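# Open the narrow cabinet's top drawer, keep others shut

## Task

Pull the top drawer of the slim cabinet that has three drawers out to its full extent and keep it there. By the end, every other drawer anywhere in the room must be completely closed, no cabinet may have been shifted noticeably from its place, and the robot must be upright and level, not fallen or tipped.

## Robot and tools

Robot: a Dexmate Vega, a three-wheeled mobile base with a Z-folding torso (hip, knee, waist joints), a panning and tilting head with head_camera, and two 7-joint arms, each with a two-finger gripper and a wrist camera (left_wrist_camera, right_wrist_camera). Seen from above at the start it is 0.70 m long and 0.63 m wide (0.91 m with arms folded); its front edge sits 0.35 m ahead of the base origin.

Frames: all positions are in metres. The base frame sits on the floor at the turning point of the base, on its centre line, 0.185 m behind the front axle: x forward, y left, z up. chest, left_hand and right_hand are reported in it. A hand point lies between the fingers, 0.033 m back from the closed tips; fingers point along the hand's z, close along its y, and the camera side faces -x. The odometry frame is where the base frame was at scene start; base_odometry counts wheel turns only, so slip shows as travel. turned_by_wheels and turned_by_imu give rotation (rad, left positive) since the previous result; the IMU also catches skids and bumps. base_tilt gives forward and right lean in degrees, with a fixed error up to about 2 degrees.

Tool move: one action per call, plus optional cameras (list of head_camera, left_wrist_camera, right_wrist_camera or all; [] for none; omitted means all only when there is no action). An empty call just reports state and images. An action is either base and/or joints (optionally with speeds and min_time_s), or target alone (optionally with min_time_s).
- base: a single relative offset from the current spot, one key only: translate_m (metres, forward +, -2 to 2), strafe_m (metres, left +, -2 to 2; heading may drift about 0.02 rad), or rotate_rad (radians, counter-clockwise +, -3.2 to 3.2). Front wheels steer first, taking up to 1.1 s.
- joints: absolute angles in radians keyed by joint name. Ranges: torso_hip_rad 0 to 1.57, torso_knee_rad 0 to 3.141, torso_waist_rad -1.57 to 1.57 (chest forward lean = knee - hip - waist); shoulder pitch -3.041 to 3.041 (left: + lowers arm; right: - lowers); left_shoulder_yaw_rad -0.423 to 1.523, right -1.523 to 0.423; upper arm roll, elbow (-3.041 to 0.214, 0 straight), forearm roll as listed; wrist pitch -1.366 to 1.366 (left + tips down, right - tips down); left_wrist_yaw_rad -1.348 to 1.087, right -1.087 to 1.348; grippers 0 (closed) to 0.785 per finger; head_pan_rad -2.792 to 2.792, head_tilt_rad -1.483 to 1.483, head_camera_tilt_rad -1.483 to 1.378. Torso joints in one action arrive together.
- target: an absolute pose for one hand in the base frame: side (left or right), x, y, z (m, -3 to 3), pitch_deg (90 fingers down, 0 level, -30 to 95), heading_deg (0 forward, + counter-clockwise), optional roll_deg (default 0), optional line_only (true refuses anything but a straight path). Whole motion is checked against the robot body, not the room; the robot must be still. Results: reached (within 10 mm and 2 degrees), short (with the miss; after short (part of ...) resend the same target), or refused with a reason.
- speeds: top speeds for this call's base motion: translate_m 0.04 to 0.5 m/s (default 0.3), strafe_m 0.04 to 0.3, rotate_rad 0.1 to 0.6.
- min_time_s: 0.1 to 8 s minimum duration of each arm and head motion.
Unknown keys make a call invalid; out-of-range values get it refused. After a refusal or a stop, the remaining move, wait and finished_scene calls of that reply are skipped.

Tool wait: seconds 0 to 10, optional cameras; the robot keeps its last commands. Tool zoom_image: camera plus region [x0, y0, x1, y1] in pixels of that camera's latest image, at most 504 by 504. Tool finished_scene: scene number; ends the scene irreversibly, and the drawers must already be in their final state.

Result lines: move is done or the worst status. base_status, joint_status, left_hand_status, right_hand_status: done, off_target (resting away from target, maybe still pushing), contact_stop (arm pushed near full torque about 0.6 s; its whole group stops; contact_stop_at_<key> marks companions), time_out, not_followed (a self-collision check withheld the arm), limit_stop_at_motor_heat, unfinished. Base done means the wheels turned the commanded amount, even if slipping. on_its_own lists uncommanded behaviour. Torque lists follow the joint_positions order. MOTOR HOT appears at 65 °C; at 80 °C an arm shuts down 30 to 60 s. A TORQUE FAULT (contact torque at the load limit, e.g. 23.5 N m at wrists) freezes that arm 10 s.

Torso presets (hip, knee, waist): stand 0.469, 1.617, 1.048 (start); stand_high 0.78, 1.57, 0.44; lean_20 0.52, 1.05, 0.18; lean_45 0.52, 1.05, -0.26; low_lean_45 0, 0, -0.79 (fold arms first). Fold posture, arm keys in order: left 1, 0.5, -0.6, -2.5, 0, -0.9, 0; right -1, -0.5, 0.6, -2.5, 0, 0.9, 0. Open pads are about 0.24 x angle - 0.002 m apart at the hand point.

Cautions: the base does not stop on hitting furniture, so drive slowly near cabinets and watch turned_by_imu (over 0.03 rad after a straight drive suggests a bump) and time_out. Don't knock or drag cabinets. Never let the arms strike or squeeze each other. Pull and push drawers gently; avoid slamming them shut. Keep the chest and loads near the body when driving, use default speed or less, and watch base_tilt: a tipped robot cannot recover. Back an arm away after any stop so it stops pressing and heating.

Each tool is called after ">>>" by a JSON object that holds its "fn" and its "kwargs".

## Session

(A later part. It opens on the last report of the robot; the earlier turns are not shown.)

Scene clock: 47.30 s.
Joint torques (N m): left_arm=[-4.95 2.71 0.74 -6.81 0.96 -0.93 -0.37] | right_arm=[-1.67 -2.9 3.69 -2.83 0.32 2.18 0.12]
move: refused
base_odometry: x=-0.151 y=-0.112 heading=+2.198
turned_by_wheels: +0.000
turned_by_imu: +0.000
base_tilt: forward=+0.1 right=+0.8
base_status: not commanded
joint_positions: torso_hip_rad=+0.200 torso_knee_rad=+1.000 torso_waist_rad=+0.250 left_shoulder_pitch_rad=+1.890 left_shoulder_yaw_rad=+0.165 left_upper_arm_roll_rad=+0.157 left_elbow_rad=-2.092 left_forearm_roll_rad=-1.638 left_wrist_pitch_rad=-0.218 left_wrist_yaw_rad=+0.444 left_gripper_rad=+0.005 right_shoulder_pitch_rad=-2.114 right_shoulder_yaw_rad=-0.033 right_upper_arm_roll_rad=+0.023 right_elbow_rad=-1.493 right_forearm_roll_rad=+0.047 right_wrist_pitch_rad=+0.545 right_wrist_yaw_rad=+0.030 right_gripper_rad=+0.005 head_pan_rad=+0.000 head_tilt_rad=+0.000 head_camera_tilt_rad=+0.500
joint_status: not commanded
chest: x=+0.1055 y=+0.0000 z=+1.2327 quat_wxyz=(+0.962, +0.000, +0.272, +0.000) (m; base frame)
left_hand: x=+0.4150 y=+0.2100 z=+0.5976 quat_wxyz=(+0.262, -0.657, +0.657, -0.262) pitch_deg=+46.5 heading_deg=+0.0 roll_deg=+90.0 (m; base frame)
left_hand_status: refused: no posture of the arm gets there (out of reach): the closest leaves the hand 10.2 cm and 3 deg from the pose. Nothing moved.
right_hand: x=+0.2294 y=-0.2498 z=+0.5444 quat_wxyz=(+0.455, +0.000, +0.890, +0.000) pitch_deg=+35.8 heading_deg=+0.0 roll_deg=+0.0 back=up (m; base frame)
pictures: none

>>> {"fn": "move", "kwargs": {"target": {"side": "left", "x": 0.5, "y": 0.22, "z": 0.8, "pitch_deg": 10, "heading_deg": 0, "roll_deg": 90}}}

>>> {"fn": "move", "kwargs": {"target": {"side": "right", "x": 0.4, "y": -0.28, "z": 0.8, "pitch_deg": 0, "heading_deg": 0, "roll_deg": 0}}}

>>> {"fn": "move", "kwargs": {"joints": {"torso_hip_rad": 0.0, "torso_knee_rad": 0.5, "torso_waist_rad": -0.1}, "cameras": ["head_camera"]}}

>>> {"fn": "move", "kwargs": {"target": {"side": "left", "x": 0.62, "y": 0.21, "z": 0.42, "pitch_deg": 10, "heading_deg": 0, "roll_deg": 90}, "cameras": ["head_camera", "left_wrist_camera"]}}

Scene clock: 51.80 s.
Joint torques (N m): left_arm=[-3.68 4.03 -5.16 -7.08 0.58 0.41 -1.52] | right_arm=[-1.28 -2.85 4.35 -3.83 0.27 2.77 0.18]
move: done
base_odometry: x=-0.151 y=-0.112 heading=+2.198
turned_by_wheels: +0.000
turned_by_imu: +0.000
base_tilt: forward=+0.0 right=+0.7
base_status: not commanded
joint_positions: torso_hip_rad=+0.200 torso_knee_rad=+1.000 torso_waist_rad=+0.250 left_shoulder_pitch_rad=+1.961 left_shoulder_yaw_rad=+0.176 left_upper_arm_roll_rad=+0.120 left_elbow_rad=-2.206 left_forearm_roll_rad=-1.643 left_wrist_pitch_rad=-0.200 left_wrist_yaw_rad=-0.143 left_gripper_rad=+0.005 right_shoulder_pitch_rad=-2.114 right_shoulder_yaw_rad=-0.033 right_upper_arm_roll_rad=+0.023 right_elbow_rad=-1.493 right_forearm_roll_rad=+0.047 right_wrist_pitch_rad=+0.545 right_wrist_yaw_rad=+0.030 right_gripper_rad=+0.005 head_pan_rad=+0.000 head_tilt_rad=+0.000 head_camera_tilt_rad=+0.500
joint_status: not commanded
chest: x=+0.1055 y=+0.0000 z=+1.2327 quat_wxyz=(+0.962, +0.000, +0.272, +0.000) (m; base frame)
left_hand: x=+0.4994 y=+0.2198 z=+0.7983 quat_wxyz=(+0.453, -0.543, +0.543, -0.453) pitch_deg=+10.3 heading_deg=+0.0 roll_deg=+90.0 (m; base frame)
left_hand_status: reached (straight line, planned for 2.2 s): 2 mm and 0.3 deg off.
right_hand: x=+0.2294 y=-0.2498 z=+0.5444 quat_wxyz=(+0.455, +0.000, +0.890, +0.000) pitch_deg=+35.8 heading_deg=+0.0 roll_deg=+0.0 back=up (m; base frame)
pictures: none

Scene clock: 54.40 s.
Joint torques (N m): left_arm=[-1.75 1.4 -4.64 -7.57 0.4 -0.09 -1.26] | right_arm=[4 -3.95 5.38 -6.07 0.33 3.11 0.33]
move: done
base_odometry: x=-0.151 y=-0.112 heading=+2.198
turned_by_wheels: +0.000
turned_by_imu: +0.000
base_tilt: forward=+0.0 right=+0.7
base_status: not commanded
joint_positions: torso_hip_rad=+0.200 torso_knee_rad=+1.000 torso_waist_rad=+0.250 left_shoulder_pitch_rad=+1.960 left_shoulder_yaw_rad=+0.176 left_upper_arm_roll_rad=+0.120 left_elbow_rad=-2.206 left_forearm_roll_rad=-1.643 left_wrist_pitch_rad=-0.200 left_wrist_yaw_rad=-0.147 left_gripper_rad=+0.005 right_shoulder_pitch_rad=-2.076 right_shoulder_yaw_rad=-0.079 right_upper_arm_roll_rad=+0.076 right_elbow_rad=-1.808 right_forearm_roll_rad=+0.152 right_wrist_pitch_rad=+0.802 right_wrist_yaw_rad=+0.079 right_gripper_rad=+0.005 head_pan_rad=+0.000 head_tilt_rad=+0.000 head_camera_tilt_rad=+0.500
joint_status: not commanded
chest: x=+0.1055 y=+0.0000 z=+1.2327 quat_wxyz=(+0.962, +0.000, +0.272, +0.000) (m; base frame)
left_hand: x=+0.4998 y=+0.2199 z=+0.7997 quat_wxyz=(+0.454, -0.542, +0.542, -0.454) pitch_deg=+10.0 heading_deg=+0.0 roll_deg=+90.0 (m; base frame)
right_hand: x=+0.3982 y=-0.2796 z=+0.7961 quat_wxyz=(+0.704, +0.000, +0.710, +0.000) pitch_deg=+0.5 heading_deg=+0.0 roll_deg=+0.0 back=up (m; base frame)
right_hand_status: reached (straight line, planned for 1.3 s): 4 mm and 0.5 deg off.
pictures: none

Scene clock: 57.53 s.
Joint torques (N m): left_arm=[-1.62 2.1 -4.09 -7.09 0.54 -0.35 -1.28] | right_arm=[2.04 -2.95 5.59 -5.34 0.39 2.44 0.27]
move: done
base_odometry: x=-0.151 y=-0.112 heading=+2.198
turned_by_wheels: +0.000
turned_by_imu: +0.000
base_tilt: forward=+0.0 right=+0.7
base_status: not commanded
joint_positions: torso_hip_rad=+0.001 torso_knee_rad=+0.500 torso_waist_rad=-0.100 left_shoulder_pitch_rad=+1.960 left_shoulder_yaw_rad=+0.176 left_upper_arm_roll_rad=+0.120 left_elbow_rad=-2.206 left_forearm_roll_rad=-1.643 left_wrist_pitch_rad=-0.200 left_wrist_yaw_rad=-0.147 left_gripper_rad=+0.005 right_shoulder_pitch_rad=-2.074 right_shoulder_yaw_rad=-0.080 right_upper_arm_roll_rad=+0.076 right_elbow_rad=-1.811 right_forearm_roll_rad=+0.153 right_wrist_pitch_rad=+0.804 right_wrist_yaw_rad=+0.080 right_gripper_rad=+0.005 head_pan_rad=+0.000 head_tilt_rad=+0.000 head_camera_tilt_rad=+0.500
joint_status: all done
chest: x=+0.0527 y=+0.0000 z=+1.0670 quat_wxyz=(+0.955, +0.000, +0.295, +0.000) (m; base frame)
left_hand: x=+0.4251 y=+0.2199 z=+0.6151 quat_wxyz=(+0.441, -0.553, +0.553, -0.441) pitch_deg=+12.9 heading_deg=+0.0 roll_deg=+90.0 (m; base frame)
right_hand: x=+0.3252 y=-0.2798 z=+0.6199 quat_wxyz=(+0.689, +0.000, +0.725, +0.000) pitch_deg=+2.9 heading_deg=+0.0 roll_deg=+0.0 back=up (m; base frame)
pictures: head_camera

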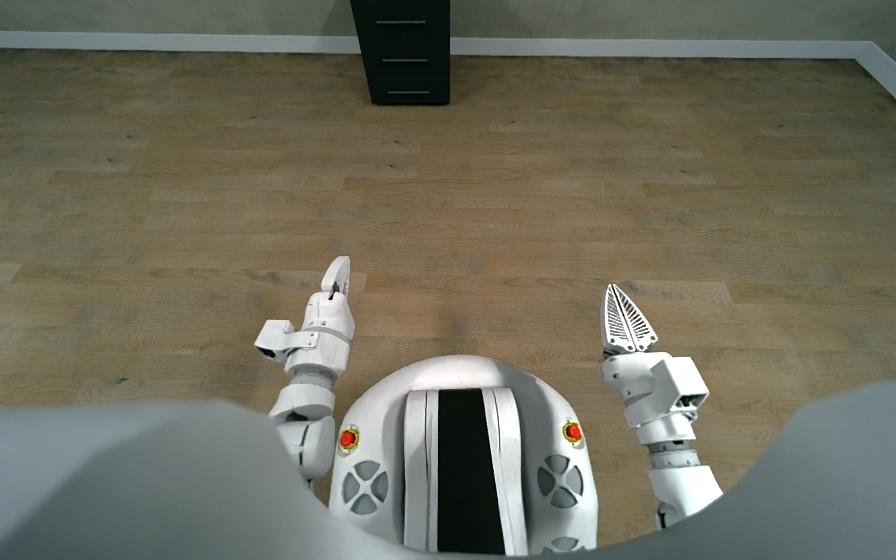

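Scene clock: 63.73 s.
Joint torques (N m): left_arm=[-17.5 -3.2 1.34 -4.51 0.4 0.48 -1.14] | right_arm=[2.09 -3.39 5.53 -5.86 0.47 3.46 0.47]
move: done
base_odometry: x=-0.151 y=-0.112 heading=+2.198
turned_by_wheels: +0.000
turned_by_imu: +0.000
base_tilt: forward=+0.1 right=+0.7
base_status: not commanded
joint_positions: torso_hip_rad=+0.001 torso_knee_rad=+0.500 torso_waist_rad=-0.100 left_shoulder_pitch_rad=+0.974 left_shoulder_yaw_rad=+0.038 left_upper_arm_roll_rad=+0.178 left_elbow_rad=-0.750 left_forearm_roll_rad=-1.727 left_wrist_pitch_rad=-0.094 left_wrist_yaw_rad=-0.659 left_gripper_rad=+0.005 right_shoulder_pitch_rad=-2.074 right_shoulder_yaw_rad=-0.080 right_upper_arm_roll_rad=+0.076 right_elbow_rad=-1.811 right_forearm_roll_rad=+0.153 right_wrist_pitch_rad=+0.804 right_wrist_yaw_rad=+0.080 right_gripper_rad=+0.005 head_pan_rad=+0.000 head_tilt_rad=+0.000 head_camera_tilt_rad=+0.500
joint_status: not commanded
chest: x=+0.0527 y=+0.0000 z=+1.0670 quat_wxyz=(+0.955, +0.000, +0.295, +0.000) (m; base frame)
left_hand: x=+0.6196 y=+0.2102 z=+0.4199 quat_wxyz=(+0.454, -0.542, +0.542, -0.454) pitch_deg=+10.0 heading_deg=+0.0 roll_deg=-90.0 (m; base frame)
left_hand_status: reached (straight line, planned for 4.9 s): 0 mm and 0.0 deg off.
right_hand: x=+0.3252 y=-0.2798 z=+0.6199 quat_wxyz=(+0.689, +0.000, +0.725, +0.000) pitch_deg=+2.9 heading_deg=+0.0 roll_deg=+0.0 back=up (m; base frame)
pictures: head_camera, left_wrist_camera

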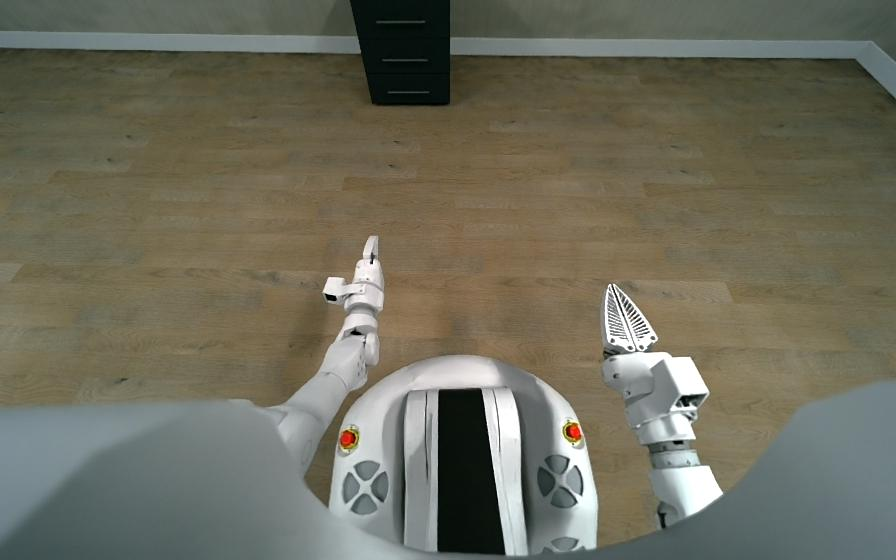

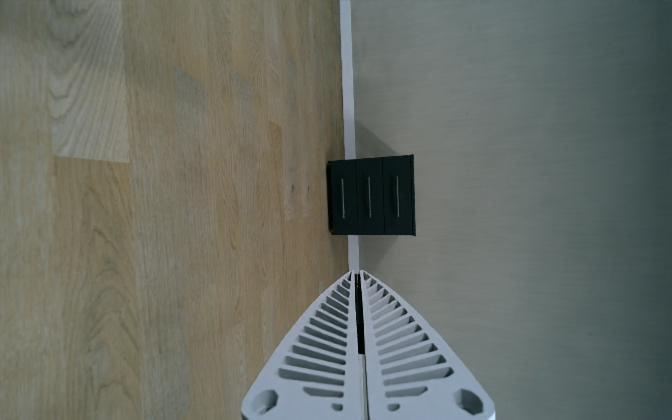

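>>> {"fn": "move", "kwargs": {"base": {"translate_m": 0.9}, "cameras": ["head_camera", "left_wrist_camera"]}}

Scene clock: 69.17 s.
Joint torques (N m): left_arm=[-16.41 -1.21 1.21 -3.24 0.34 0.05 -1.37] | right_arm=[2 -3.88 5.13 -6.26 0.39 2.69 0.17]
move: done
base_odometry: x=-0.679 y=+0.617 heading=+2.198
turned_by_wheels: -0.001
turned_by_imu: -0.003
base_tilt: forward=+0.1 right=+0.8
base_status: done
joint_positions: torso_hip_rad=+0.001 torso_knee_rad=+0.500 torso_waist_rad=-0.100 left_shoulder_pitch_rad=+0.972 left_shoulder_yaw_rad=+0.037 left_upper_arm_roll_rad=+0.178 left_elbow_rad=-0.746 left_forearm_roll_rad=-1.727 left_wrist_pitch_rad=-0.093 left_wrist_yaw_rad=-0.661 left_gripper_rad=+0.005 right_shoulder_pitch_rad=-2.074 right_shoulder_yaw_rad=-0.080 right_upper_arm_roll_rad=+0.076 right_elbow_rad=-1.812 right_forearm_roll_rad=+0.153 right_wrist_pitch_rad=+0.804 right_wrist_yaw_rad=+0.080 right_gripper_rad=+0.005 head_pan_rad=+0.000 head_tilt_rad=+0.000 head_camera_tilt_rad=+0.500
joint_status: not commanded
chest: x=+0.0527 y=+0.0000 z=+1.0669 quat_wxyz=(+0.955, +0.000, +0.295, +0.000) (m; base frame)
left_hand: x=+0.6198 y=+0.2102 z=+0.4197 quat_wxyz=(+0.454, -0.542, +0.542, -0.454) pitch_deg=+10.0 heading_deg=+0.0 roll_deg=-90.0 (m; base frame)
right_hand: x=+0.3252 y=-0.2798 z=+0.6199 quat_wxyz=(+0.689, +0.000, +0.725, +0.000) pitch_deg=+2.9 heading_deg=+0.0 roll_deg=+0.0 back=up (m; base frame)
pictures: head_camera, left_wrist_camera

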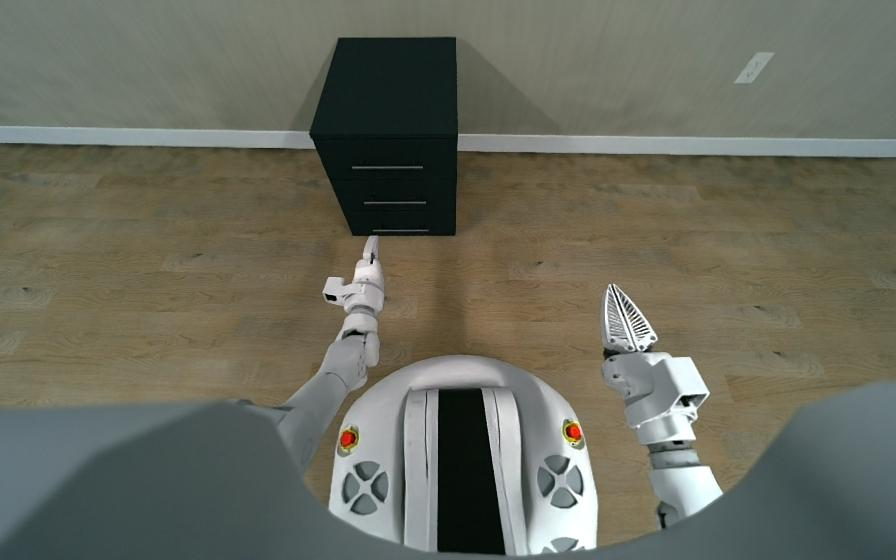

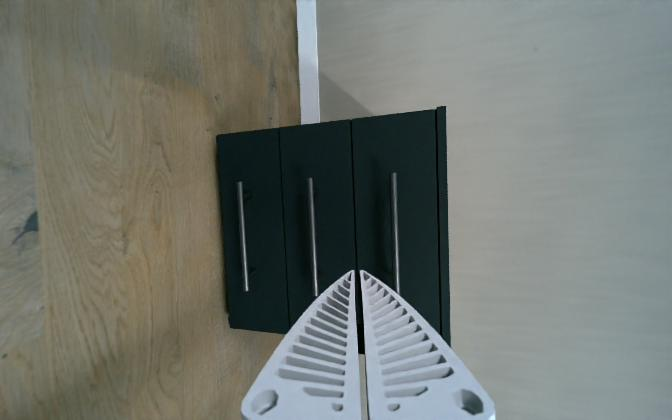

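>>> {"fn": "zoom_image", "kwargs": {"camera": "left_wrist_camera", "region": [200, 100, 480, 340]}}

>>> {"fn": "zoom_image", "kwargs": {"camera": "head_camera", "region": [290, 110, 490, 260]}}

Scaled by 1.800 from the camera's 672x420 image, which has a finer 960x600 frame.

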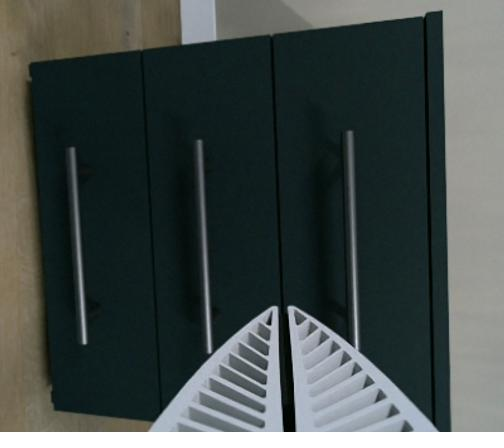

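Scaled by 2.520 from the camera's 896x560 image, which has a finer 960x600 frame.

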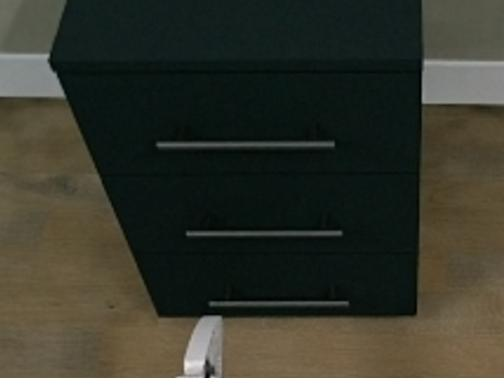

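>>> {"fn": "move", "kwargs": {"target": {"side": "left", "x": 0.62, "y": 0.2, "z": 0.452, "pitch_deg": 8, "heading_deg": 0, "roll_deg": 90}}}

>>> {"fn": "move", "kwargs": {"joints": {"left_gripper_rad": 0.35}, "base": {"translate_m": 0.18}, "cameras": ["head_camera", "left_wrist_camera"]}}

Scene clock: 72.43 s.
Joint torques (N m): left_arm=[-5.84 2.25 1.35 -5.29 0.94 -0.18 -0.6] | right_arm=[0.93 -3.09 5.29 -5.08 0.37 2.97 0.33]
move: done
base_odometry: x=-0.679 y=+0.617 heading=+2.198
turned_by_wheels: +0.000
turned_by_imu: +0.000
base_tilt: forward=+0.1 right=+0.8
base_status: not commanded
joint_positions: torso_hip_rad=+0.001 torso_knee_rad=+0.500 torso_waist_rad=-0.100 left_shoulder_pitch_rad=+1.071 left_shoulder_yaw_rad=+0.040 left_upper_arm_roll_rad=+0.184 left_elbow_rad=-0.964 left_forearm_roll_rad=-1.710 left_wrist_pitch_rad=-0.128 left_wrist_yaw_rad=-0.578 left_gripper_rad=+0.005 right_shoulder_pitch_rad=-2.074 right_shoulder_yaw_rad=-0.080 right_upper_arm_roll_rad=+0.076 right_elbow_rad=-1.812 right_forearm_roll_rad=+0.153 right_wrist_pitch_rad=+0.804 right_wrist_yaw_rad=+0.080 right_gripper_rad=+0.005 head_pan_rad=+0.000 head_tilt_rad=+0.000 head_camera_tilt_rad=+0.500
joint_status: not commanded
chest: x=+0.0527 y=+0.0000 z=+1.0669 quat_wxyz=(+0.955, +0.000, +0.295, +0.000) (m; base frame)
left_hand: x=+0.6200 y=+0.2003 z=+0.4514 quat_wxyz=(+0.464, -0.534, +0.534, -0.464) pitch_deg=+8.0 heading_deg=+0.0 roll_deg=+90.0 (m; base frame)
left_hand_status: reached (straight line, planned for 1.0 s): 1 mm and 0.0 deg off.
right_hand: x=+0.3252 y=-0.2798 z=+0.6199 quat_wxyz=(+0.689, +0.000, +0.725, +0.000) pitch_deg=+2.9 heading_deg=+0.0 roll_deg=+0.0 back=up (m; base frame)
pictures: none

Scene clock: 74.43 s.
Joint torques (N m): left_arm=[-4.31 2.19 1.86 -5.38 0.65 -0.86 -0.82] | right_arm=[2.07 -3.32 5.37 -5.9 0.21 4.38 0.39]
move: done
base_odometry: x=-0.785 y=+0.762 heading=+2.197
turned_by_wheels: -0.001
turned_by_imu: -0.001
base_tilt: forward=+0.0 right=+0.8
base_status: done
joint_positions: torso_hip_rad=+0.001 torso_knee_rad=+0.500 torso_waist_rad=-0.100 left_shoulder_pitch_rad=+1.072 left_shoulder_yaw_rad=+0.040 left_upper_arm_roll_rad=+0.184 left_elbow_rad=-0.968 left_forearm_roll_rad=-1.709 left_wrist_pitch_rad=-0.129 left_wrist_yaw_rad=-0.577 left_gripper_rad=+0.350 right_shoulder_pitch_rad=-2.074 right_shoulder_yaw_rad=-0.080 right_upper_arm_roll_rad=+0.076 right_elbow_rad=-1.812 right_forearm_roll_rad=+0.153 right_wrist_pitch_rad=+0.804 right_wrist_yaw_rad=+0.080 right_gripper_rad=+0.005 head_pan_rad=+0.000 head_tilt_rad=+0.000 head_camera_tilt_rad=+0.500
joint_status: all done
chest: x=+0.0528 y=+0.0000 z=+1.0669 quat_wxyz=(+0.955, +0.000, +0.295, +0.000) (m; base frame)
left_hand: x=+0.6200 y=+0.2001 z=+0.4520 quat_wxyz=(+0.464, -0.534, +0.534, -0.464) pitch_deg=+8.0 heading_deg=+0.0 roll_deg=+90.0 (m; base frame)
right_hand: x=+0.3252 y=-0.2798 z=+0.6199 quat_wxyz=(+0.689, +0.000, +0.725, +0.000) pitch_deg=+2.9 heading_deg=+0.0 roll_deg=+0.0 back=up (m; base frame)
pictures: head_camera, left_wrist_camera

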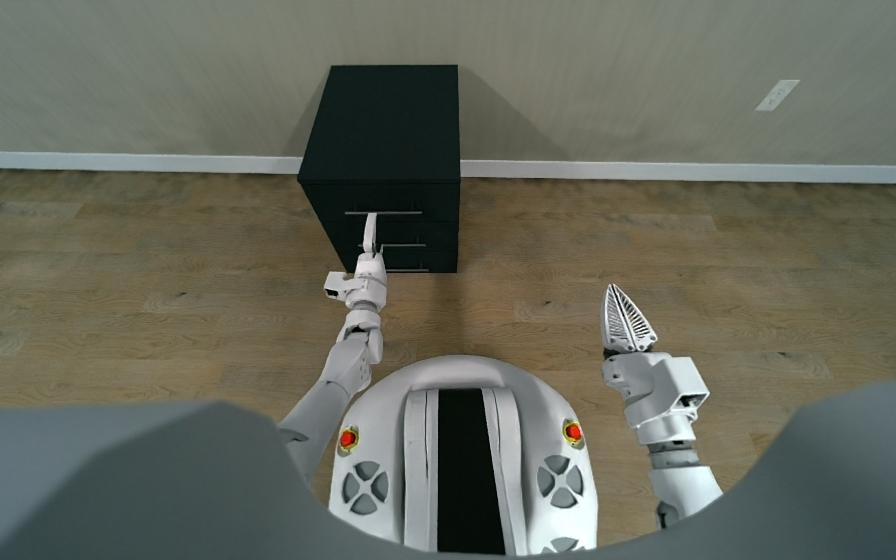

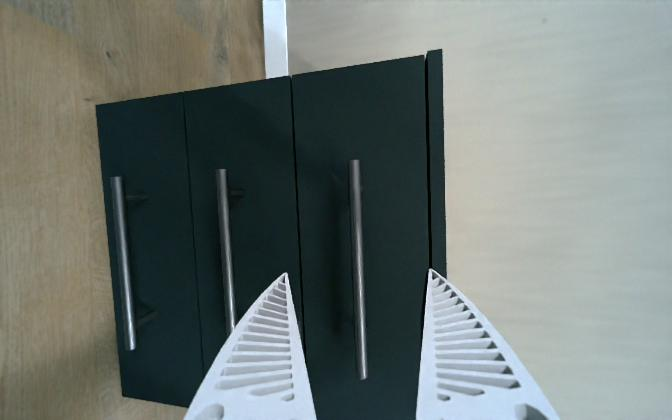

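>>> {"fn": "move", "kwargs": {"base": {"translate_m": 0.075}, "speeds": {"translate_m": 0.08}, "cameras": ["head_camera", "left_wrist_camera"]}}

>>> {"fn": "zoom_image", "kwargs": {"camera": "head_camera", "region": [290, 180, 490, 300]}}

Scene clock: 76.43 s.
Joint torques (N m): left_arm=[-5.51 1.65 1.86 -5.73 0.69 0.01 -0.8] | right_arm=[2.39 -2.74 5.22 -5.85 0.42 2.76 0.23]
move: done
base_odometry: x=-0.829 y=+0.823 heading=+2.196
turned_by_wheels: -0.001
turned_by_imu: -0.001
base_tilt: forward=+0.1 right=+0.7
base_status: done
joint_positions: torso_hip_rad=+0.001 torso_knee_rad=+0.500 torso_waist_rad=-0.100 left_shoulder_pitch_rad=+1.072 left_shoulder_yaw_rad=+0.040 left_upper_arm_roll_rad=+0.184 left_elbow_rad=-0.968 left_forearm_roll_rad=-1.709 left_wrist_pitch_rad=-0.129 left_wrist_yaw_rad=-0.577 left_gripper_rad=+0.350 right_shoulder_pitch_rad=-2.074 right_shoulder_yaw_rad=-0.080 right_upper_arm_roll_rad=+0.076 right_elbow_rad=-1.812 right_forearm_roll_rad=+0.153 right_wrist_pitch_rad=+0.804 right_wrist_yaw_rad=+0.080 right_gripper_rad=+0.005 head_pan_rad=+0.000 head_tilt_rad=+0.000 head_camera_tilt_rad=+0.500
joint_status: not commanded
chest: x=+0.0527 y=+0.0000 z=+1.0669 quat_wxyz=(+0.955, +0.000, +0.295, +0.000) (m; base frame)
left_hand: x=+0.6200 y=+0.2001 z=+0.4520 quat_wxyz=(+0.464, -0.534, +0.534, -0.464) pitch_deg=+8.0 heading_deg=+0.0 roll_deg=+90.0 (m; base frame)
right_hand: x=+0.3252 y=-0.2798 z=+0.6199 quat_wxyz=(+0.689, +0.000, +0.725, +0.000) pitch_deg=+2.9 heading_deg=+0.0 roll_deg=+0.0 back=up (m; base frame)
pictures: head_camera, left_wrist_camera

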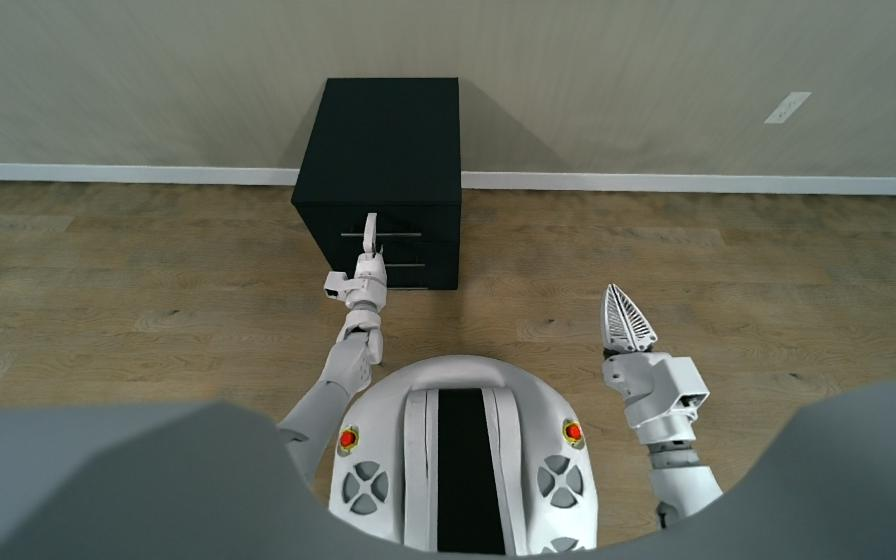

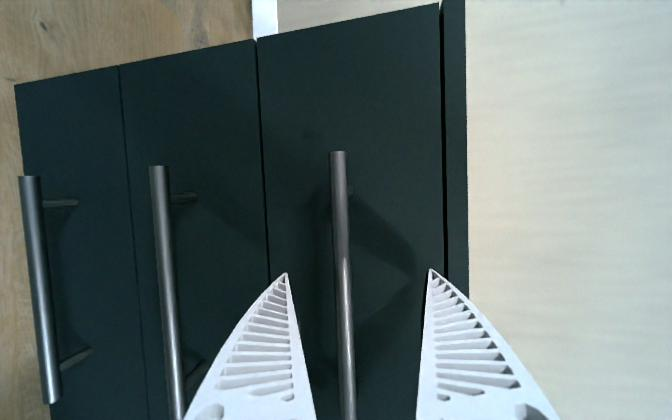

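Scaled by 2.520 from the camera's 896x560 image, which has a finer 960x600 frame.

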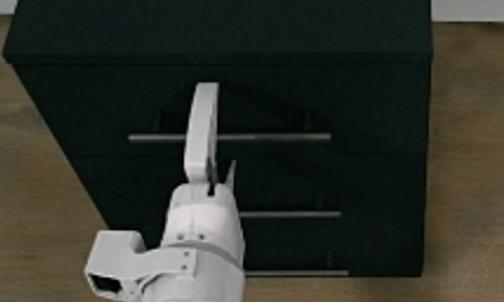

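>>> {"fn": "move", "kwargs": {"target": {"side": "left", "x": 0.632, "y": 0.2, "z": 0.442, "pitch_deg": 8, "heading_deg": 0, "roll_deg": 90, "line_only": true}, "cameras": ["head_camera", "left_wrist_camera"]}}

>>> {"fn": "move", "kwargs": {"joints": {"left_gripper_rad": 0.15}, "cameras": ["head_camera", "left_wrist_camera"]}}

Scene clock: 78.87 s.
Joint torques (N m): left_arm=[-17.4 -2.12 2.26 -4.88 0.12 -0.1 -1.17] | right_arm=[1.32 -3.62 5.09 -4.27 0.36 2.54 0.17]
move: done
base_odometry: x=-0.829 y=+0.823 heading=+2.196
turned_by_wheels: +0.000
turned_by_imu: +0.000
base_tilt: forward=+0.1 right=+0.7
base_status: not commanded
joint_positions: torso_hip_rad=+0.001 torso_knee_rad=+0.500 torso_waist_rad=-0.100 left_shoulder_pitch_rad=+0.989 left_shoulder_yaw_rad=+0.027 left_upper_arm_roll_rad=+0.185 left_elbow_rad=-0.823 left_forearm_roll_rad=-1.717 left_wrist_pitch_rad=-0.117 left_wrist_yaw_rad=-0.636 left_gripper_rad=+0.350 right_shoulder_pitch_rad=-2.074 right_shoulder_yaw_rad=-0.080 right_upper_arm_roll_rad=+0.076 right_elbow_rad=-1.812 right_forearm_roll_rad=+0.153 right_wrist_pitch_rad=+0.804 right_wrist_yaw_rad=+0.080 right_gripper_rad=+0.005 head_pan_rad=+0.000 head_tilt_rad=+0.000 head_camera_tilt_rad=+0.500
joint_status: not commanded
chest: x=+0.0527 y=+0.0000 z=+1.0669 quat_wxyz=(+0.955, +0.000, +0.295, +0.000) (m; base frame)
left_hand: x=+0.6315 y=+0.2002 z=+0.4420 quat_wxyz=(+0.464, -0.534, +0.534, -0.464) pitch_deg=+8.0 heading_deg=+0.0 roll_deg=-90.0 (m; base frame)
left_hand_status: reached (straight line, planned for 0.8 s): 1 mm and 0.0 deg off.
right_hand: x=+0.3252 y=-0.2798 z=+0.6199 quat_wxyz=(+0.689, +0.000, +0.725, +0.000) pitch_deg=+2.9 heading_deg=+0.0 roll_deg=+0.0 back=up (m; base frame)
pictures: head_camera, left_wrist_camera

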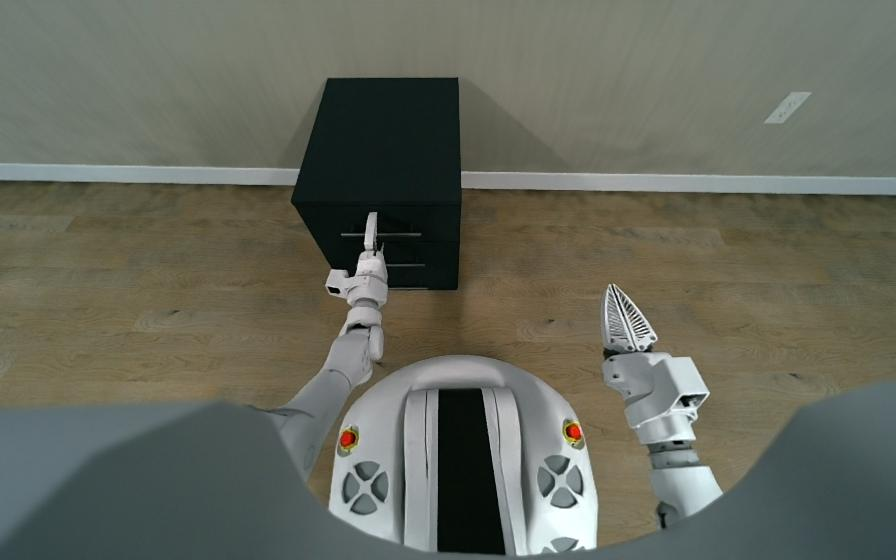

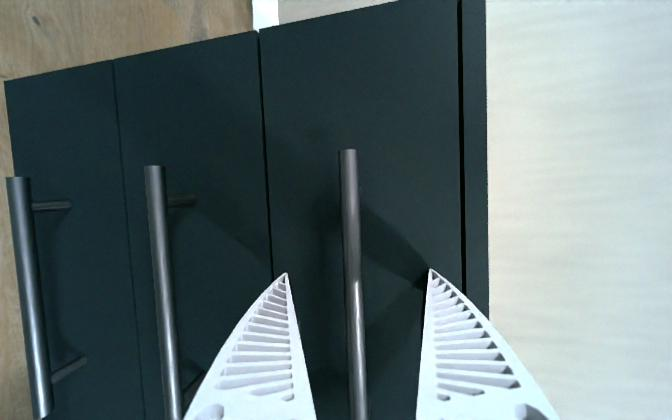

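Scene clock: 79.57 s.
Joint torques (N m): left_arm=[-17.27 -3.56 2.01 -4.75 -0.06 -0.07 -1.16] | right_arm=[1.01 -2.56 4.99 -5.11 0.41 3.07 0.22]
move: done
base_odometry: x=-0.829 y=+0.823 heading=+2.196
turned_by_wheels: +0.000
turned_by_imu: +0.000
base_tilt: forward=+0.0 right=+0.8
base_status: not commanded
joint_positions: torso_hip_rad=+0.001 torso_knee_rad=+0.500 torso_waist_rad=-0.100 left_shoulder_pitch_rad=+0.987 left_shoulder_yaw_rad=+0.027 left_upper_arm_roll_rad=+0.185 left_elbow_rad=-0.820 left_forearm_roll_rad=-1.717 left_wrist_pitch_rad=-0.116 left_wrist_yaw_rad=-0.638 left_gripper_rad=+0.150 right_shoulder_pitch_rad=-2.074 right_shoulder_yaw_rad=-0.080 right_upper_arm_roll_rad=+0.076 right_elbow_rad=-1.812 right_forearm_roll_rad=+0.153 right_wrist_pitch_rad=+0.804 right_wrist_yaw_rad=+0.080 right_gripper_rad=+0.005 head_pan_rad=+0.000 head_tilt_rad=+0.000 head_camera_tilt_rad=+0.500
joint_status: all done
chest: x=+0.0527 y=+0.0000 z=+1.0669 quat_wxyz=(+0.955, +0.000, +0.295, +0.000) (m; base frame)
left_hand: x=+0.6318 y=+0.2002 z=+0.4418 quat_wxyz=(+0.464, -0.534, +0.534, -0.464) pitch_deg=+8.0 heading_deg=+0.0 roll_deg=-90.0 (m; base frame)
right_hand: x=+0.3252 y=-0.2798 z=+0.6199 quat_wxyz=(+0.689, +0.000, +0.725, +0.000) pitch_deg=+2.9 heading_deg=+0.0 roll_deg=+0.0 back=up (m; base frame)
pictures: head_camera, left_wrist_camera

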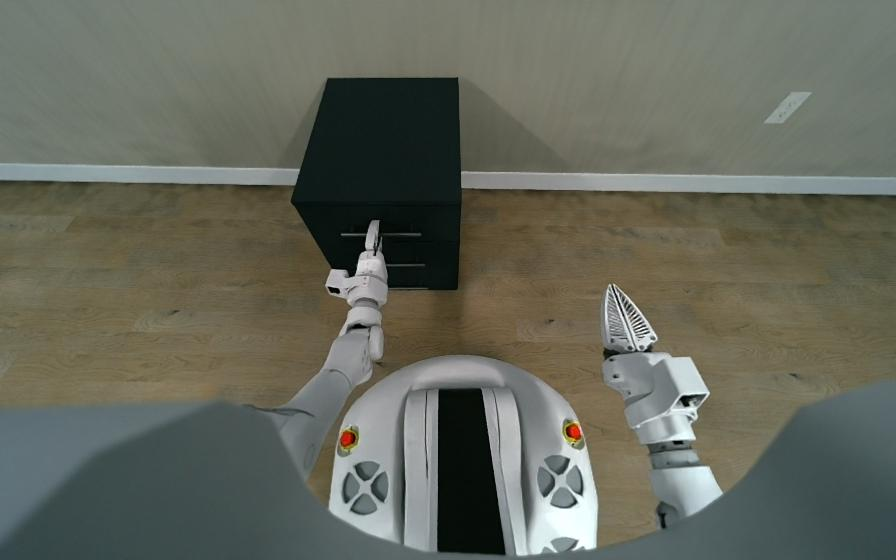

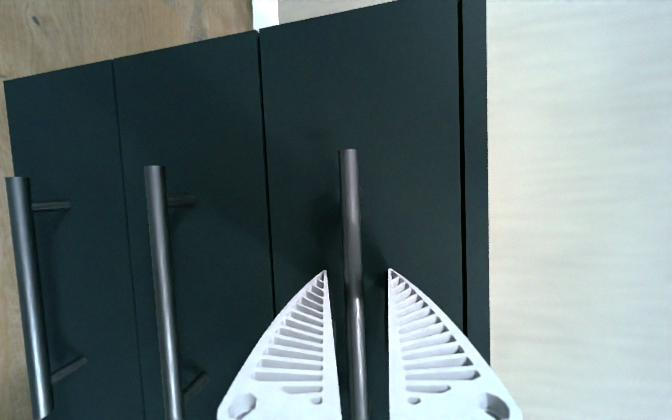

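>>> {"fn": "move", "kwargs": {"joints": {"left_gripper_rad": 0.0}, "cameras": ["left_wrist_camera"]}}

>>> {"fn": "zoom_image", "kwargs": {"camera": "left_wrist_camera", "region": [250, 200, 480, 420]}}

Scene clock: 80.40 s.
Joint torques (N m): left_arm=[-17.12 -4.15 1.98 -4.92 0.63 -1.02 -2.05] | right_arm=[1.97 -2.99 4.84 -5.34 0.52 3.3 0.34]
move: done
base_odometry: x=-0.829 y=+0.823 heading=+2.196
turned_by_wheels: +0.000
turned_by_imu: +0.000
base_tilt: forward=+0.2 right=+0.7
base_status: not commanded
joint_positions: torso_hip_rad=+0.001 torso_knee_rad=+0.500 torso_waist_rad=-0.100 left_shoulder_pitch_rad=+0.987 left_shoulder_yaw_rad=+0.027 left_upper_arm_roll_rad=+0.185 left_elbow_rad=-0.819 left_forearm_roll_rad=-1.717 left_wrist_pitch_rad=-0.116 left_wrist_yaw_rad=-0.638 left_gripper_rad=+0.000 right_shoulder_pitch_rad=-2.074 right_shoulder_yaw_rad=-0.080 right_upper_arm_roll_rad=+0.076 right_elbow_rad=-1.812 right_forearm_roll_rad=+0.153 right_wrist_pitch_rad=+0.804 right_wrist_yaw_rad=+0.080 right_gripper_rad=+0.005 head_pan_rad=+0.000 head_tilt_rad=+0.000 head_camera_tilt_rad=+0.500
joint_status: all done
chest: x=+0.0527 y=+0.0000 z=+1.0669 quat_wxyz=(+0.955, +0.000, +0.295, +0.000) (m; base frame)
left_hand: x=+0.6318 y=+0.2002 z=+0.4417 quat_wxyz=(+0.464, -0.534, +0.534, -0.464) pitch_deg=+8.0 heading_deg=+0.0 roll_deg=-90.0 (m; base frame)
right_hand: x=+0.3252 y=-0.2798 z=+0.6199 quat_wxyz=(+0.689, +0.000, +0.725, +0.000) pitch_deg=+2.9 heading_deg=+0.0 roll_deg=+0.0 back=up (m; base frame)
pictures: left_wrist_camera

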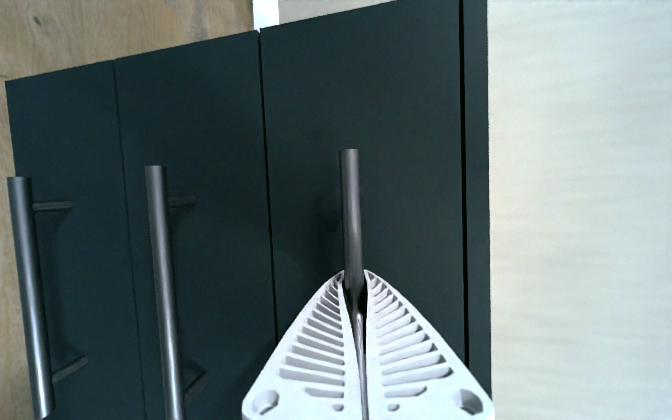

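Scaled by 2.191 from the camera's 672x420 image, which has a finer 960x600 frame.

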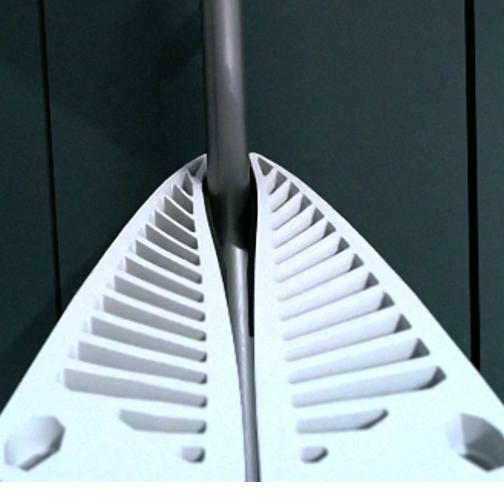

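>>> {"fn": "move", "kwargs": {"base": {"translate_m": -0.06}, "speeds": {"translate_m": 0.06}, "cameras": ["head_camera", "left_wrist_camera"]}}

Scene clock: 82.13 s.
Joint torques (N m): left_arm=[-13.64 -4.39 2.18 -6.26 0.82 0.44 -1.96] | right_arm=[1.55 -2.41 4.81 -6.19 0.51 3.04 0.48]
move: done
base_odometry: x=-0.794 y=+0.774 heading=+2.196
turned_by_wheels: +0.000
turned_by_imu: +0.000
base_tilt: forward=+0.1 right=+0.7
base_status: done
joint_positions: torso_hip_rad=+0.001 torso_knee_rad=+0.500 torso_waist_rad=-0.100 left_shoulder_pitch_rad=+0.987 left_shoulder_yaw_rad=+0.027 left_upper_arm_roll_rad=+0.185 left_elbow_rad=-0.819 left_forearm_roll_rad=-1.717 left_wrist_pitch_rad=-0.116 left_wrist_yaw_rad=-0.638 left_gripper_rad=+0.000 right_shoulder_pitch_rad=-2.074 right_shoulder_yaw_rad=-0.080 right_upper_arm_roll_rad=+0.076 right_elbow_rad=-1.812 right_forearm_roll_rad=+0.153 right_wrist_pitch_rad=+0.804 right_wrist_yaw_rad=+0.080 right_gripper_rad=+0.005 head_pan_rad=+0.000 head_tilt_rad=+0.000 head_camera_tilt_rad=+0.500
joint_status: not commanded
chest: x=+0.0528 y=+0.0000 z=+1.0669 quat_wxyz=(+0.955, +0.000, +0.295, +0.000) (m; base frame)
left_hand: x=+0.6318 y=+0.2003 z=+0.4416 quat_wxyz=(+0.464, -0.534, +0.534, -0.464) pitch_deg=+8.1 heading_deg=+0.0 roll_deg=-90.0 (m; base frame)
right_hand: x=+0.3252 y=-0.2798 z=+0.6199 quat_wxyz=(+0.689, +0.000, +0.725, +0.000) pitch_deg=+2.9 heading_deg=+0.0 roll_deg=+0.0 back=up (m; base frame)
pictures: head_camera, left_wrist_camera

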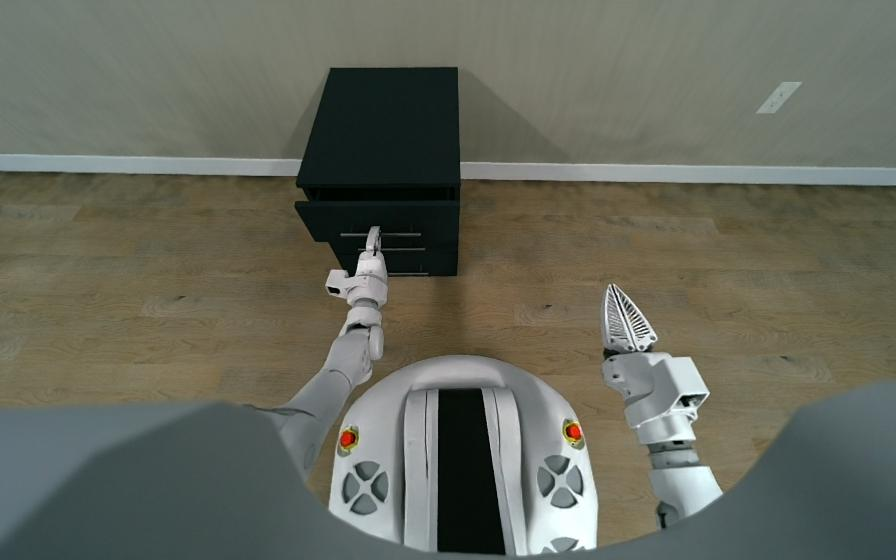

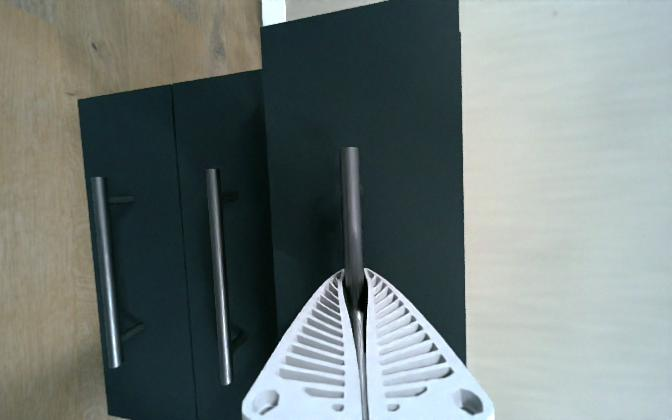

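>>> {"fn": "move", "kwargs": {"base": {"translate_m": -0.2}, "speeds": {"translate_m": 0.1}, "cameras": ["head_camera"]}}

>>> {"fn": "move", "kwargs": {"base": {"translate_m": -0.05}, "speeds": {"translate_m": 0.05}, "cameras": ["head_camera", "left_wrist_camera"]}}

Scene clock: 85.30 s.
Joint torques (N m): left_arm=[-13.87 -3.25 2.26 -6.54 2.27 2.09 -2.15] | right_arm=[1.24 -2.98 4.95 -5.36 0.43 2.56 0.21]
move: done
base_odometry: x=-0.677 y=+0.612 heading=+2.195
turned_by_wheels: +0.000
turned_by_imu: +0.000
base_tilt: forward=+0.1 right=+0.7
base_status: done
joint_positions: torso_hip_rad=+0.001 torso_knee_rad=+0.500 torso_waist_rad=-0.100 left_shoulder_pitch_rad=+0.987 left_shoulder_yaw_rad=+0.027 left_upper_arm_roll_rad=+0.185 left_elbow_rad=-0.819 left_forearm_roll_rad=-1.717 left_wrist_pitch_rad=-0.117 left_wrist_yaw_rad=-0.638 left_gripper_rad=+0.000 right_shoulder_pitch_rad=-2.074 right_shoulder_yaw_rad=-0.080 right_upper_arm_roll_rad=+0.076 right_elbow_rad=-1.812 right_forearm_roll_rad=+0.153 right_wrist_pitch_rad=+0.804 right_wrist_yaw_rad=+0.080 right_gripper_rad=+0.005 head_pan_rad=+0.000 head_tilt_rad=+0.000 head_camera_tilt_rad=+0.500
joint_status: not commanded
chest: x=+0.0528 y=+0.0000 z=+1.0669 quat_wxyz=(+0.955, +0.000, +0.295, +0.000) (m; base frame)
left_hand: x=+0.6318 y=+0.2005 z=+0.4416 quat_wxyz=(+0.464, -0.534, +0.534, -0.463) pitch_deg=+8.1 heading_deg=+0.1 roll_deg=-90.0 (m; base frame)
right_hand: x=+0.3252 y=-0.2798 z=+0.6199 quat_wxyz=(+0.689, +0.000, +0.725, +0.000) pitch_deg=+2.9 heading_deg=+0.0 roll_deg=+0.0 back=up (m; base frame)
pictures: head_camera

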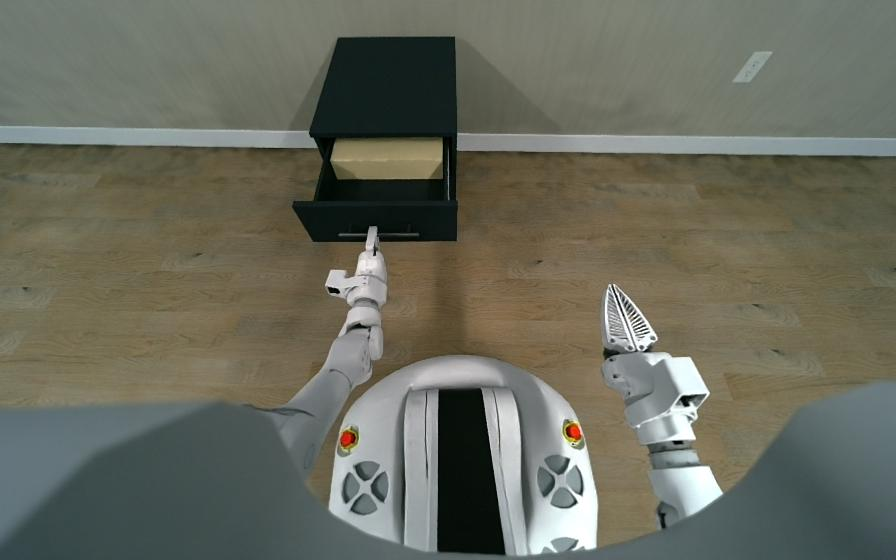

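Scene clock: 86.93 s.
Joint torques (N m): left_arm=[-13.59 -4.04 1.38 -6.8 2.38 1.77 -1.8] | right_arm=[1.36 -3.45 5.76 -5.99 0.29 2.86 0.4]
move: done
base_odometry: x=-0.648 y=+0.572 heading=+2.195
turned_by_wheels: -0.001
turned_by_imu: -0.001
base_tilt: forward=+0.1 right=+0.7
base_status: done
joint_positions: torso_hip_rad=+0.001 torso_knee_rad=+0.500 torso_waist_rad=-0.100 left_shoulder_pitch_rad=+0.987 left_shoulder_yaw_rad=+0.027 left_upper_arm_roll_rad=+0.185 left_elbow_rad=-0.819 left_forearm_roll_rad=-1.717 left_wrist_pitch_rad=-0.117 left_wrist_yaw_rad=-0.638 left_gripper_rad=+0.000 right_shoulder_pitch_rad=-2.074 right_shoulder_yaw_rad=-0.080 right_upper_arm_roll_rad=+0.076 right_elbow_rad=-1.812 right_forearm_roll_rad=+0.153 right_wrist_pitch_rad=+0.804 right_wrist_yaw_rad=+0.080 right_gripper_rad=+0.005 head_pan_rad=+0.000 head_tilt_rad=+0.000 head_camera_tilt_rad=+0.500
joint_status: not commanded
chest: x=+0.0528 y=+0.0000 z=+1.0669 quat_wxyz=(+0.955, +0.000, +0.295, +0.000) (m; base frame)
left_hand: x=+0.6318 y=+0.2005 z=+0.4416 quat_wxyz=(+0.464, -0.534, +0.534, -0.463) pitch_deg=+8.1 heading_deg=+0.1 roll_deg=-90.0 (m; base frame)
right_hand: x=+0.3252 y=-0.2798 z=+0.6199 quat_wxyz=(+0.689, +0.000, +0.725, +0.000) pitch_deg=+2.9 heading_deg=+0.0 roll_deg=+0.0 back=up (m; base frame)
pictures: head_camera, left_wrist_camera

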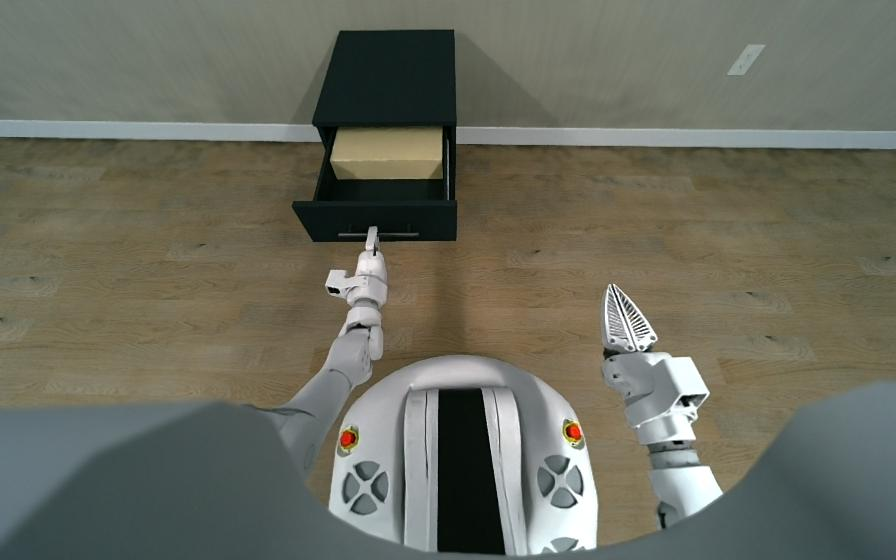

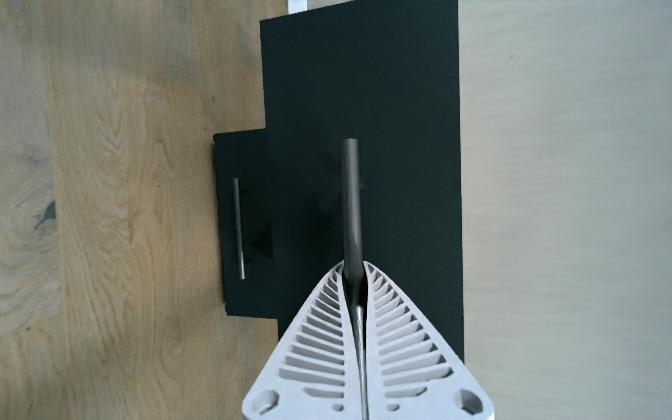

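>>> {"fn": "move", "kwargs": {"base": {"translate_m": -0.05}, "speeds": {"translate_m": 0.05}, "cameras": ["head_camera"]}}

>>> {"fn": "move", "kwargs": {"base": {"translate_m": -0.04}, "speeds": {"translate_m": 0.05}, "cameras": ["head_camera", "left_wrist_camera"]}}

Scene clock: 88.83 s.
Joint torques (N m): left_arm=[-13.98 -3.64 1.16 -7.07 2.36 1.52 -1.82] | right_arm=[0.82 -2.14 5.25 -5.29 0.42 2.95 0.28]
move: done
base_odometry: x=-0.618 y=+0.531 heading=+2.194
turned_by_wheels: -0.001
turned_by_imu: -0.001
base_tilt: forward=+0.1 right=+0.7
base_status: done
joint_positions: torso_hip_rad=+0.001 torso_knee_rad=+0.500 torso_waist_rad=-0.100 left_shoulder_pitch_rad=+0.987 left_shoulder_yaw_rad=+0.027 left_upper_arm_roll_rad=+0.185 left_elbow_rad=-0.819 left_forearm_roll_rad=-1.717 left_wrist_pitch_rad=-0.117 left_wrist_yaw_rad=-0.638 left_gripper_rad=+0.000 right_shoulder_pitch_rad=-2.074 right_shoulder_yaw_rad=-0.080 right_upper_arm_roll_rad=+0.076 right_elbow_rad=-1.812 right_forearm_roll_rad=+0.153 right_wrist_pitch_rad=+0.804 right_wrist_yaw_rad=+0.080 right_gripper_rad=+0.005 head_pan_rad=+0.000 head_tilt_rad=+0.000 head_camera_tilt_rad=+0.500
joint_status: not commanded
chest: x=+0.0528 y=+0.0000 z=+1.0669 quat_wxyz=(+0.955, +0.000, +0.295, +0.000) (m; base frame)
left_hand: x=+0.6318 y=+0.2005 z=+0.4416 quat_wxyz=(+0.464, -0.534, +0.534, -0.463) pitch_deg=+8.1 heading_deg=+0.1 roll_deg=-90.0 (m; base frame)
right_hand: x=+0.3252 y=-0.2798 z=+0.6199 quat_wxyz=(+0.689, +0.000, +0.725, +0.000) pitch_deg=+2.9 heading_deg=+0.0 roll_deg=+0.0 back=up (m; base frame)
pictures: head_camera

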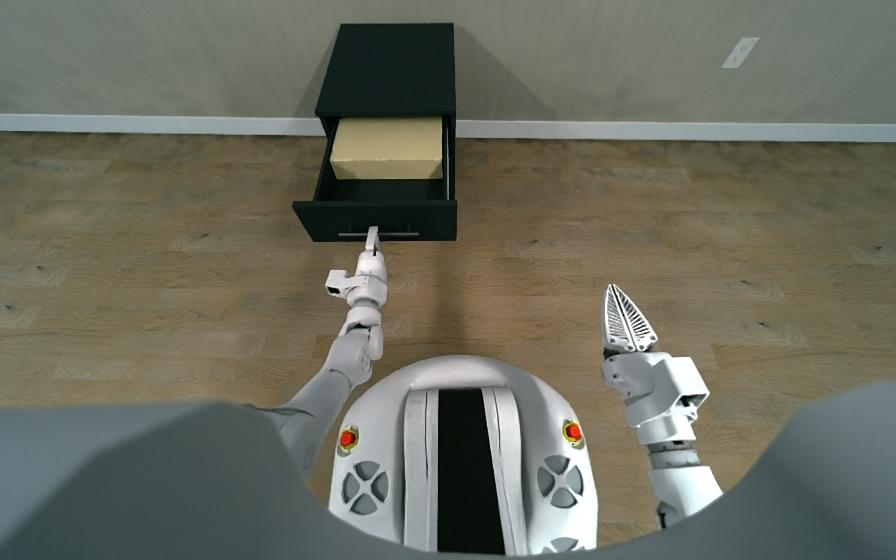

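Scene clock: 90.27 s.
Joint torques (N m): left_arm=[-11.83 -3.43 1.27 -4.61 0.91 0.31 -1.4] | right_arm=[0.68 -3.08 5.1 -4.51 0.22 3.23 0.27]
move: done
base_odometry: x=-0.595 y=+0.498 heading=+2.193
turned_by_wheels: -0.001
turned_by_imu: -0.001
base_tilt: forward=+0.0 right=+0.7
base_status: done
joint_positions: torso_hip_rad=+0.001 torso_knee_rad=+0.500 torso_waist_rad=-0.100 left_shoulder_pitch_rad=+0.987 left_shoulder_yaw_rad=+0.027 left_upper_arm_roll_rad=+0.185 left_elbow_rad=-0.819 left_forearm_roll_rad=-1.717 left_wrist_pitch_rad=-0.117 left_wrist_yaw_rad=-0.638 left_gripper_rad=+0.000 right_shoulder_pitch_rad=-2.074 right_shoulder_yaw_rad=-0.080 right_upper_arm_roll_rad=+0.076 right_elbow_rad=-1.812 right_forearm_roll_rad=+0.153 right_wrist_pitch_rad=+0.804 right_wrist_yaw_rad=+0.080 right_gripper_rad=+0.005 head_pan_rad=+0.000 head_tilt_rad=+0.000 head_camera_tilt_rad=+0.500
joint_status: not commanded
chest: x=+0.0527 y=+0.0000 z=+1.0669 quat_wxyz=(+0.955, +0.000, +0.295, +0.000) (m; base frame)
left_hand: x=+0.6319 y=+0.2003 z=+0.4420 quat_wxyz=(+0.464, -0.534, +0.534, -0.464) pitch_deg=+8.0 heading_deg=+0.0 roll_deg=-90.0 (m; base frame)
right_hand: x=+0.3252 y=-0.2798 z=+0.6199 quat_wxyz=(+0.689, +0.000, +0.725, +0.000) pitch_deg=+2.9 heading_deg=+0.0 roll_deg=+0.0 back=up (m; base frame)
pictures: head_camera, left_wrist_camera

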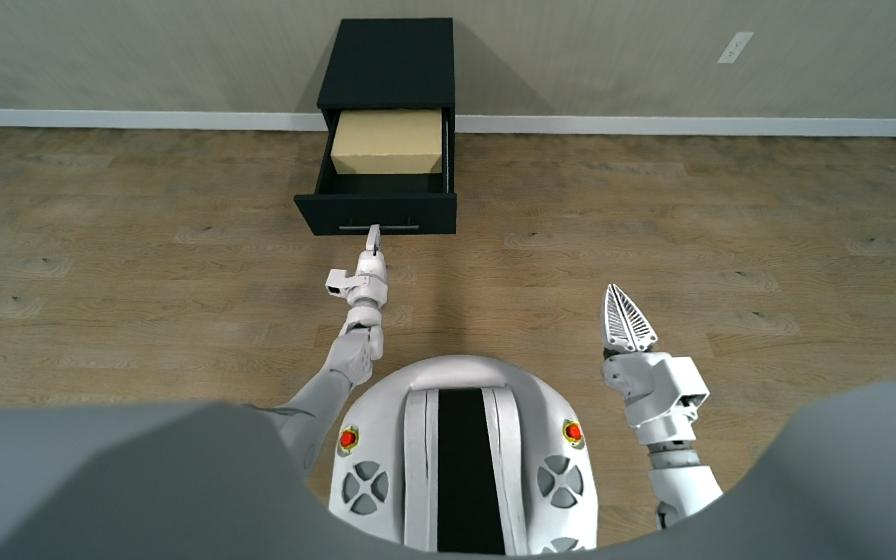

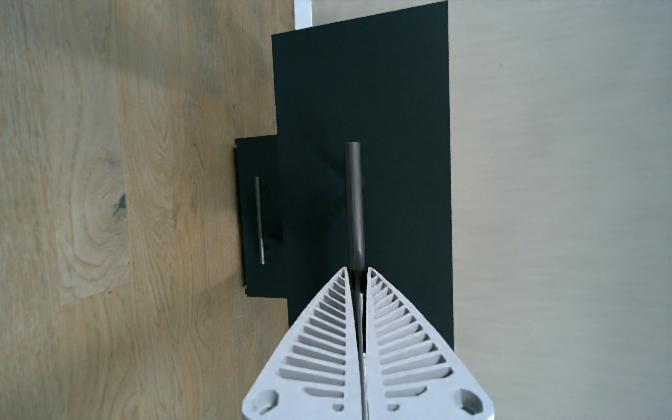

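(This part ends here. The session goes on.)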